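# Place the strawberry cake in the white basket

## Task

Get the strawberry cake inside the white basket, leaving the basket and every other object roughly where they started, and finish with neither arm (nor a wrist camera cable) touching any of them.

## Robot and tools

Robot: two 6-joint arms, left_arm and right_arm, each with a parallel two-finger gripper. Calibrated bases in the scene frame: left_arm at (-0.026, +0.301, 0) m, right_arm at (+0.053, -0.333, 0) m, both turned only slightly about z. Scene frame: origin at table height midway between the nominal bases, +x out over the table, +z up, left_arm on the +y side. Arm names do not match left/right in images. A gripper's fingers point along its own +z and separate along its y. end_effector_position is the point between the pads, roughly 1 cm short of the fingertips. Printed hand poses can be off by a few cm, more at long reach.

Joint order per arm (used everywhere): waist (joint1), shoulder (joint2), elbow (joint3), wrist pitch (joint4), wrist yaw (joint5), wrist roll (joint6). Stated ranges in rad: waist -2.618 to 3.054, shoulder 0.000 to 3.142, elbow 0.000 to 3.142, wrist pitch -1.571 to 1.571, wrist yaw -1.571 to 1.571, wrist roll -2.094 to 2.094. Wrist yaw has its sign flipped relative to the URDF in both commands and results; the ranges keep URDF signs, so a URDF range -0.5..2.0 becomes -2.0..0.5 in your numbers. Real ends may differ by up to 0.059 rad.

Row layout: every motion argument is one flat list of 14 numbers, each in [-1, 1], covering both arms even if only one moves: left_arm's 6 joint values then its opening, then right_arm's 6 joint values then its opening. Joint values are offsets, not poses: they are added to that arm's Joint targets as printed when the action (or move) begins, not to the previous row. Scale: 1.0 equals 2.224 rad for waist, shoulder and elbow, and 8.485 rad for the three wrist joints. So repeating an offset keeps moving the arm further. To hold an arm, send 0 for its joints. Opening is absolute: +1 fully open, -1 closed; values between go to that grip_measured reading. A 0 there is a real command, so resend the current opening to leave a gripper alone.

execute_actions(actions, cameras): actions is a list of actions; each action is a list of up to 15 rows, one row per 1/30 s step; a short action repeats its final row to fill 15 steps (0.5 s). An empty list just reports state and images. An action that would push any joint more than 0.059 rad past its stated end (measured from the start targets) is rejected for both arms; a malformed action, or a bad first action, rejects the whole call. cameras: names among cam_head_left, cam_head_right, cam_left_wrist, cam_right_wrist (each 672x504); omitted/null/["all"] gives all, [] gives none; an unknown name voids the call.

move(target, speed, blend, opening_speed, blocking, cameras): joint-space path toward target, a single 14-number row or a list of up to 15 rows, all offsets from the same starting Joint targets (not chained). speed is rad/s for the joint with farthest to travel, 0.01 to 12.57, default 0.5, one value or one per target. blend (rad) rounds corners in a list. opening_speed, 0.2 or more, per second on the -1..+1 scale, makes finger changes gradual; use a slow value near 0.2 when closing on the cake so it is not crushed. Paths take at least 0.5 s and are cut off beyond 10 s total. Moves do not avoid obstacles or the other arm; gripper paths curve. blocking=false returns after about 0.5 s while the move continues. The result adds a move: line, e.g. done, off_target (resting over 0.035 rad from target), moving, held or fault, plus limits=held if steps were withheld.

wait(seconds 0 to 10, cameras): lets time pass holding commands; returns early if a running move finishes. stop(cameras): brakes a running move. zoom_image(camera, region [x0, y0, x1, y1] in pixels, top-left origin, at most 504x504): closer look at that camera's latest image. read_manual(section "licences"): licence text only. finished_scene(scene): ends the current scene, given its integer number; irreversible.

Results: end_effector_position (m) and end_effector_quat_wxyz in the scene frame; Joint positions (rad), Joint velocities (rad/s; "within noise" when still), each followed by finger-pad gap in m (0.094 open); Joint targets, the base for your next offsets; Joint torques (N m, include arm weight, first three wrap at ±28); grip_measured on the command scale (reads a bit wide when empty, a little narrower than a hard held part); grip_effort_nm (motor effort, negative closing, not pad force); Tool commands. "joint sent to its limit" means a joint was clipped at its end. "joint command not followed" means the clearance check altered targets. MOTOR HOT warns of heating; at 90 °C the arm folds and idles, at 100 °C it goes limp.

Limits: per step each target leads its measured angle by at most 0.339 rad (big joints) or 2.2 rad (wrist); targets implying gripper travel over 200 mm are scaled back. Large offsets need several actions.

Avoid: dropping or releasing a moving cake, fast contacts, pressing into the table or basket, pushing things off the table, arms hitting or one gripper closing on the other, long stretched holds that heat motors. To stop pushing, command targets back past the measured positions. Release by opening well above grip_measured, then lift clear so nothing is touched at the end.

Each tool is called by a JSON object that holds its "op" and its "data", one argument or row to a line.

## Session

{"op": "execute_actions", "data": {
  "actions": [],
  "cameras": ["cam_head_left","cam_head_right"]
}}

Scene clock: 0.00 s.
left_arm: end_effector_position=(+0.3753, +0.2977, +0.1035) grip_measured=+1.000 grip_effort_nm=n/a end_effector_quat_wxyz=(+0.586, +0.042, +0.806, -0.072) | right_arm: end_effector_position=(+0.4622, -0.3357, +0.1305) grip_measured=+1.000 grip_effort_nm=n/a end_effector_quat_wxyz=(+0.634, +0.023, +0.773, -0.029)
Joint positions: left_arm=[0.077 1.568 0.393 0.855 -0.268 0.017 0.094] | right_arm=[0.031 1.561 0.381 0.982 -0.115 0.006 0.094]
Joint velocities: within noise
Joint torques (N m): no reading
Motor temperatures (°C): left_arm=[22 26 23 21 23 19 23] | right_arm=[23 24 24 29 23 21 20]
Heat: left arm: 26 °C; right arm: 29 °C.
Joint targets: left_arm=[0.077 1.563 0.398 0.849 -0.269 0.017] | right_arm=[0.031 1.558 0.384 0.971 -0.116 0.006]
Tool commands: left_gripper/opening=+1.0 right_gripper/opening=+1.0
Images, in order (width x height): cam_head_left 672x504, cam_head_right 672x504.

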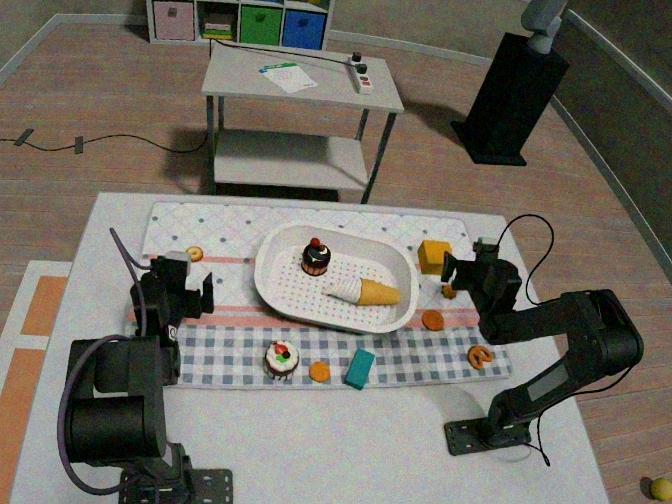

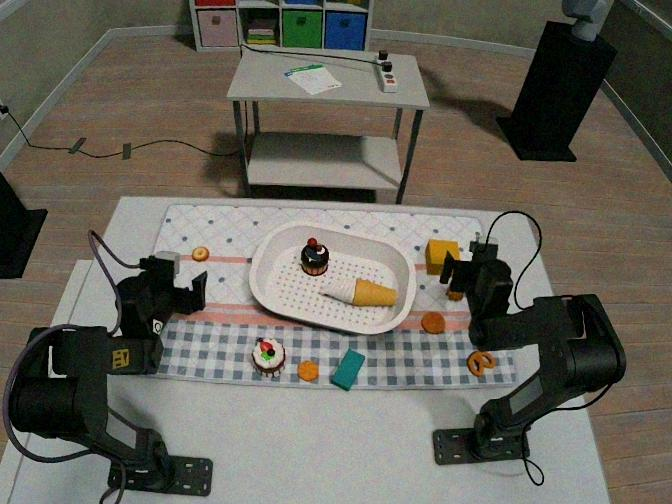

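{"op": "move", "data": {
  "target": [
    [0,0.05,0.42,-0.2162,0.0317,-0.002,1,0,0,0,0,0,0,1],
    [-0.3516,0.0683,0.5193,-0.2662,0.0317,-0.002,1,0,0,0,0,0,0,1]
  ],
  "speed": 1.8,
  "blend": 0.3,
  "cameras": ["cam_left_wrist"]
}}

Scene clock: 8.33 s.
left_arm: end_effector_position=(+0.2137, +0.1072, +0.1480) grip_measured=+1.000 grip_effort_nm=-0.002 end_effector_quat_wxyz=(+0.003, +0.335, +0.942, -0.006) | right_arm: end_effector_position=(+0.4622, -0.3357, +0.1305) grip_measured=+1.000 grip_effort_nm=0.027 end_effector_quat_wxyz=(+0.634, +0.023, +0.773, -0.029)
Joint positions: left_arm=[-0.708 1.702 1.525 -1.384 -0.008 0.006 0.094] | right_arm=[0.031 1.561 0.381 0.982 -0.115 0.006 0.094]
Joint velocities: within noise
Joint torques (N m): left_arm=[0.28 -5.97 7.98 0.12 0.08 -0.05] | right_arm=[0.02 -4.81 6.67 1.6 -0.05 0]
Motor temperatures (°C): left_arm=[22 26 24 23 23 19 23] | right_arm=[23 25 25 31 23 21 20]
Heat: left arm: 26 °C; right arm: 31 °C.
Joint targets: left_arm=[-0.705 1.715 1.554 -1.409 0.000 0.000] | right_arm=[0.031 1.558 0.384 0.971 -0.116 0.006]
move: done
Images, in order (width x height): cam_left_wrist 672x504.

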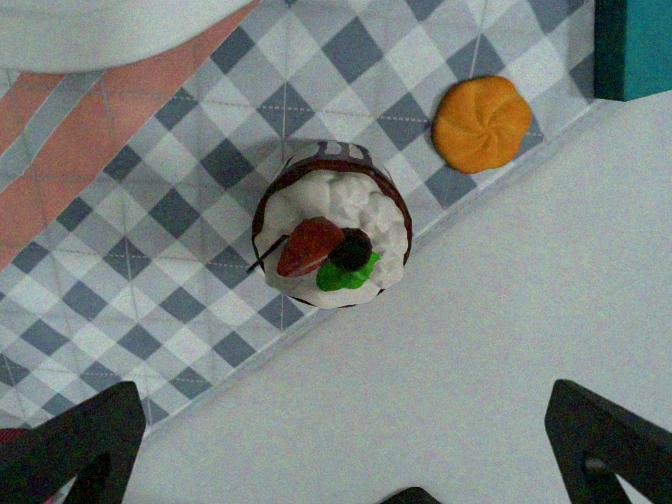

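{"op": "move", "data": {
  "target": [
    [0,0.0324,-0.183,0.0563,0,0,1,0,0,0,0,0,0,1],
    [0,0.0324,-0.183,0.0563,0,0,0.2,0,0,0,0,0,0,1],
    [0,0,0,0,0,0,0.2,0,0,0,0,0,0,1],
    [0.0665,0.1731,0.2307,-0.0152,0,0,0.2,0,0,0,0,0,0,1],
    [0.0665,0.3058,0.3561,-0.0154,0,0,0.2,0,0,0,0,0,0,1]
  ],
  "speed": [0.7,0.5,0.9,0.9,0.7],
  "blend": [0,0,0.1,0.1,0],
  "opening_speed": 1.2,
  "cameras": ["cam_head_right","cam_left_wrist"]
}}

Scene clock: 37.53 s.
left_arm: end_effector_position=(+0.3689, +0.0717, +0.0915) grip_measured=+0.405 grip_effort_nm=-1.028 end_effector_quat_wxyz=(-0.010, +0.263, +0.965, +0.001) | right_arm: end_effector_position=(+0.4622, -0.3357, +0.1305) grip_measured=+1.000 grip_effort_nm=0.032 end_effector_quat_wxyz=(+0.634, +0.023, +0.773, -0.029)
Joint positions: left_arm=[-0.557 2.392 2.316 -1.515 -0.004 0.006 0.066] | right_arm=[0.031 1.561 0.381 0.982 -0.115 0.006 0.094]
Joint velocities: within noise
Joint torques (N m): left_arm=[-0.06 -12.51 7.97 0.05 0.03 -0.04] | right_arm=[0.03 -4.79 6.67 1.6 -0.04 0]
Motor temperatures (°C): left_arm=[22 27 26 21 23 19 23] | right_arm=[23 26 26 33 23 21 20]
Heat: left arm: 27 °C; right arm: 33 °C.
Joint targets: left_arm=[-0.557 2.395 2.346 -1.540 0.000 0.000] | right_arm=[0.031 1.558 0.384 0.971 -0.116 0.006]
move: done
Images, in order (width x height): cam_head_right 672x504, cam_left_wrist 672x504.

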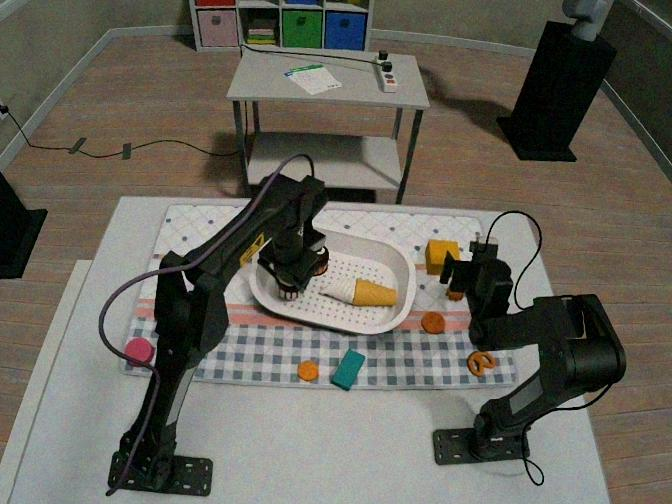

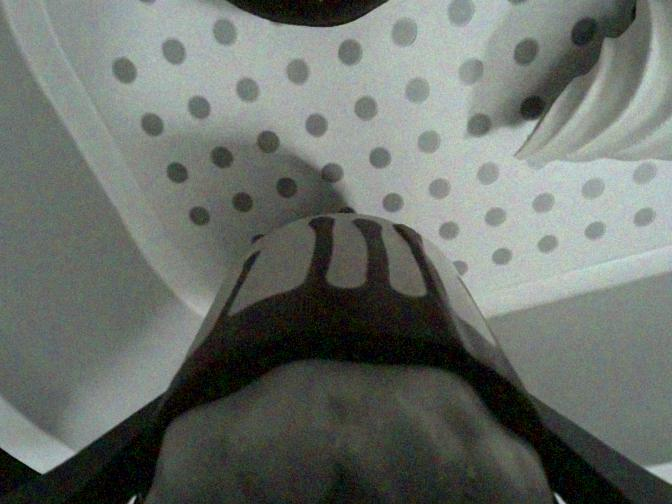

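{"op": "move", "data": {
  "target": [
    [0,0.0247,-0.079,0.0283,0,0,0.2,0,0,0,0,0,0,1],
    [0,0.0247,-0.079,0.0283,0,0,0.78,0,0,0,0,0,0,1],
    [0,0,0,0,0,0,0.78,0,0,0,0,0,0,1]
  ],
  "speed": [0.22,0.5,0.5],
  "opening_speed": 1.2,
  "cameras": ["cam_left_wrist"]
}}

Scene clock: 45.50 s.
left_arm: end_effector_position=(+0.3686, +0.0718, +0.0771) grip_measured=+0.778 grip_effort_nm=0.120 end_effector_quat_wxyz=(-0.025, +0.263, +0.965, +0.005) | right_arm: end_effector_position=(+0.4622, -0.3357, +0.1305) grip_measured=+1.000 grip_effort_nm=0.032 end_effector_quat_wxyz=(+0.634, +0.023, +0.773, -0.029)
Joint positions: left_arm=[-0.557 2.427 2.32 -1.515 -0.004 0.006 0.084] | right_arm=[0.031 1.561 0.381 0.982 -0.115 0.006 0.094]
Joint velocities: within noise
Joint torques (N m): left_arm=[-0.06 -15.66 7.58 -0.02 0.02 -0.04] | right_arm=[0.03 -4.81 6.67 1.6 -0.05 0]
Motor temperatures (°C): left_arm=[22 29 26 21 23 19 23] | right_arm=[23 26 26 33 23 21 20]
Heat: left arm: 29 °C; right arm: 33 °C.
Joint targets: left_arm=[-0.557 2.395 2.346 -1.540 0.000 0.000] | right_arm=[0.031 1.558 0.384 0.971 -0.116 0.006]
move: done; target 2's new numbers were sent with left_arm's wrist pitch 0.047 rad from that target
Images, in order (width x height): cam_left_wrist 672x504.

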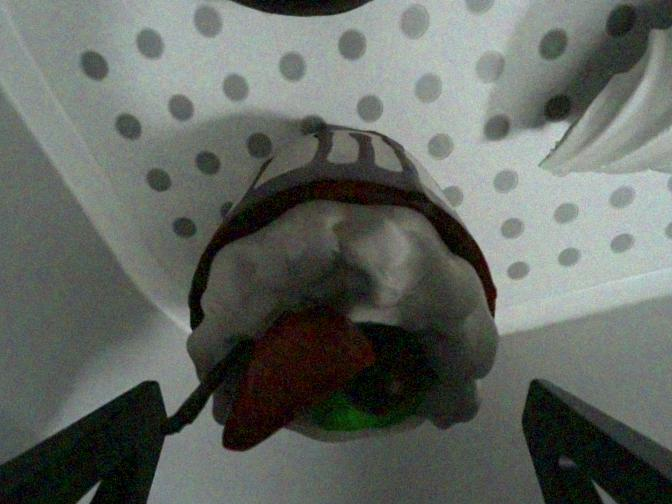

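{"op": "finished_scene", "data": {
  "scene": 2
}}

The scene is finished: the task was done.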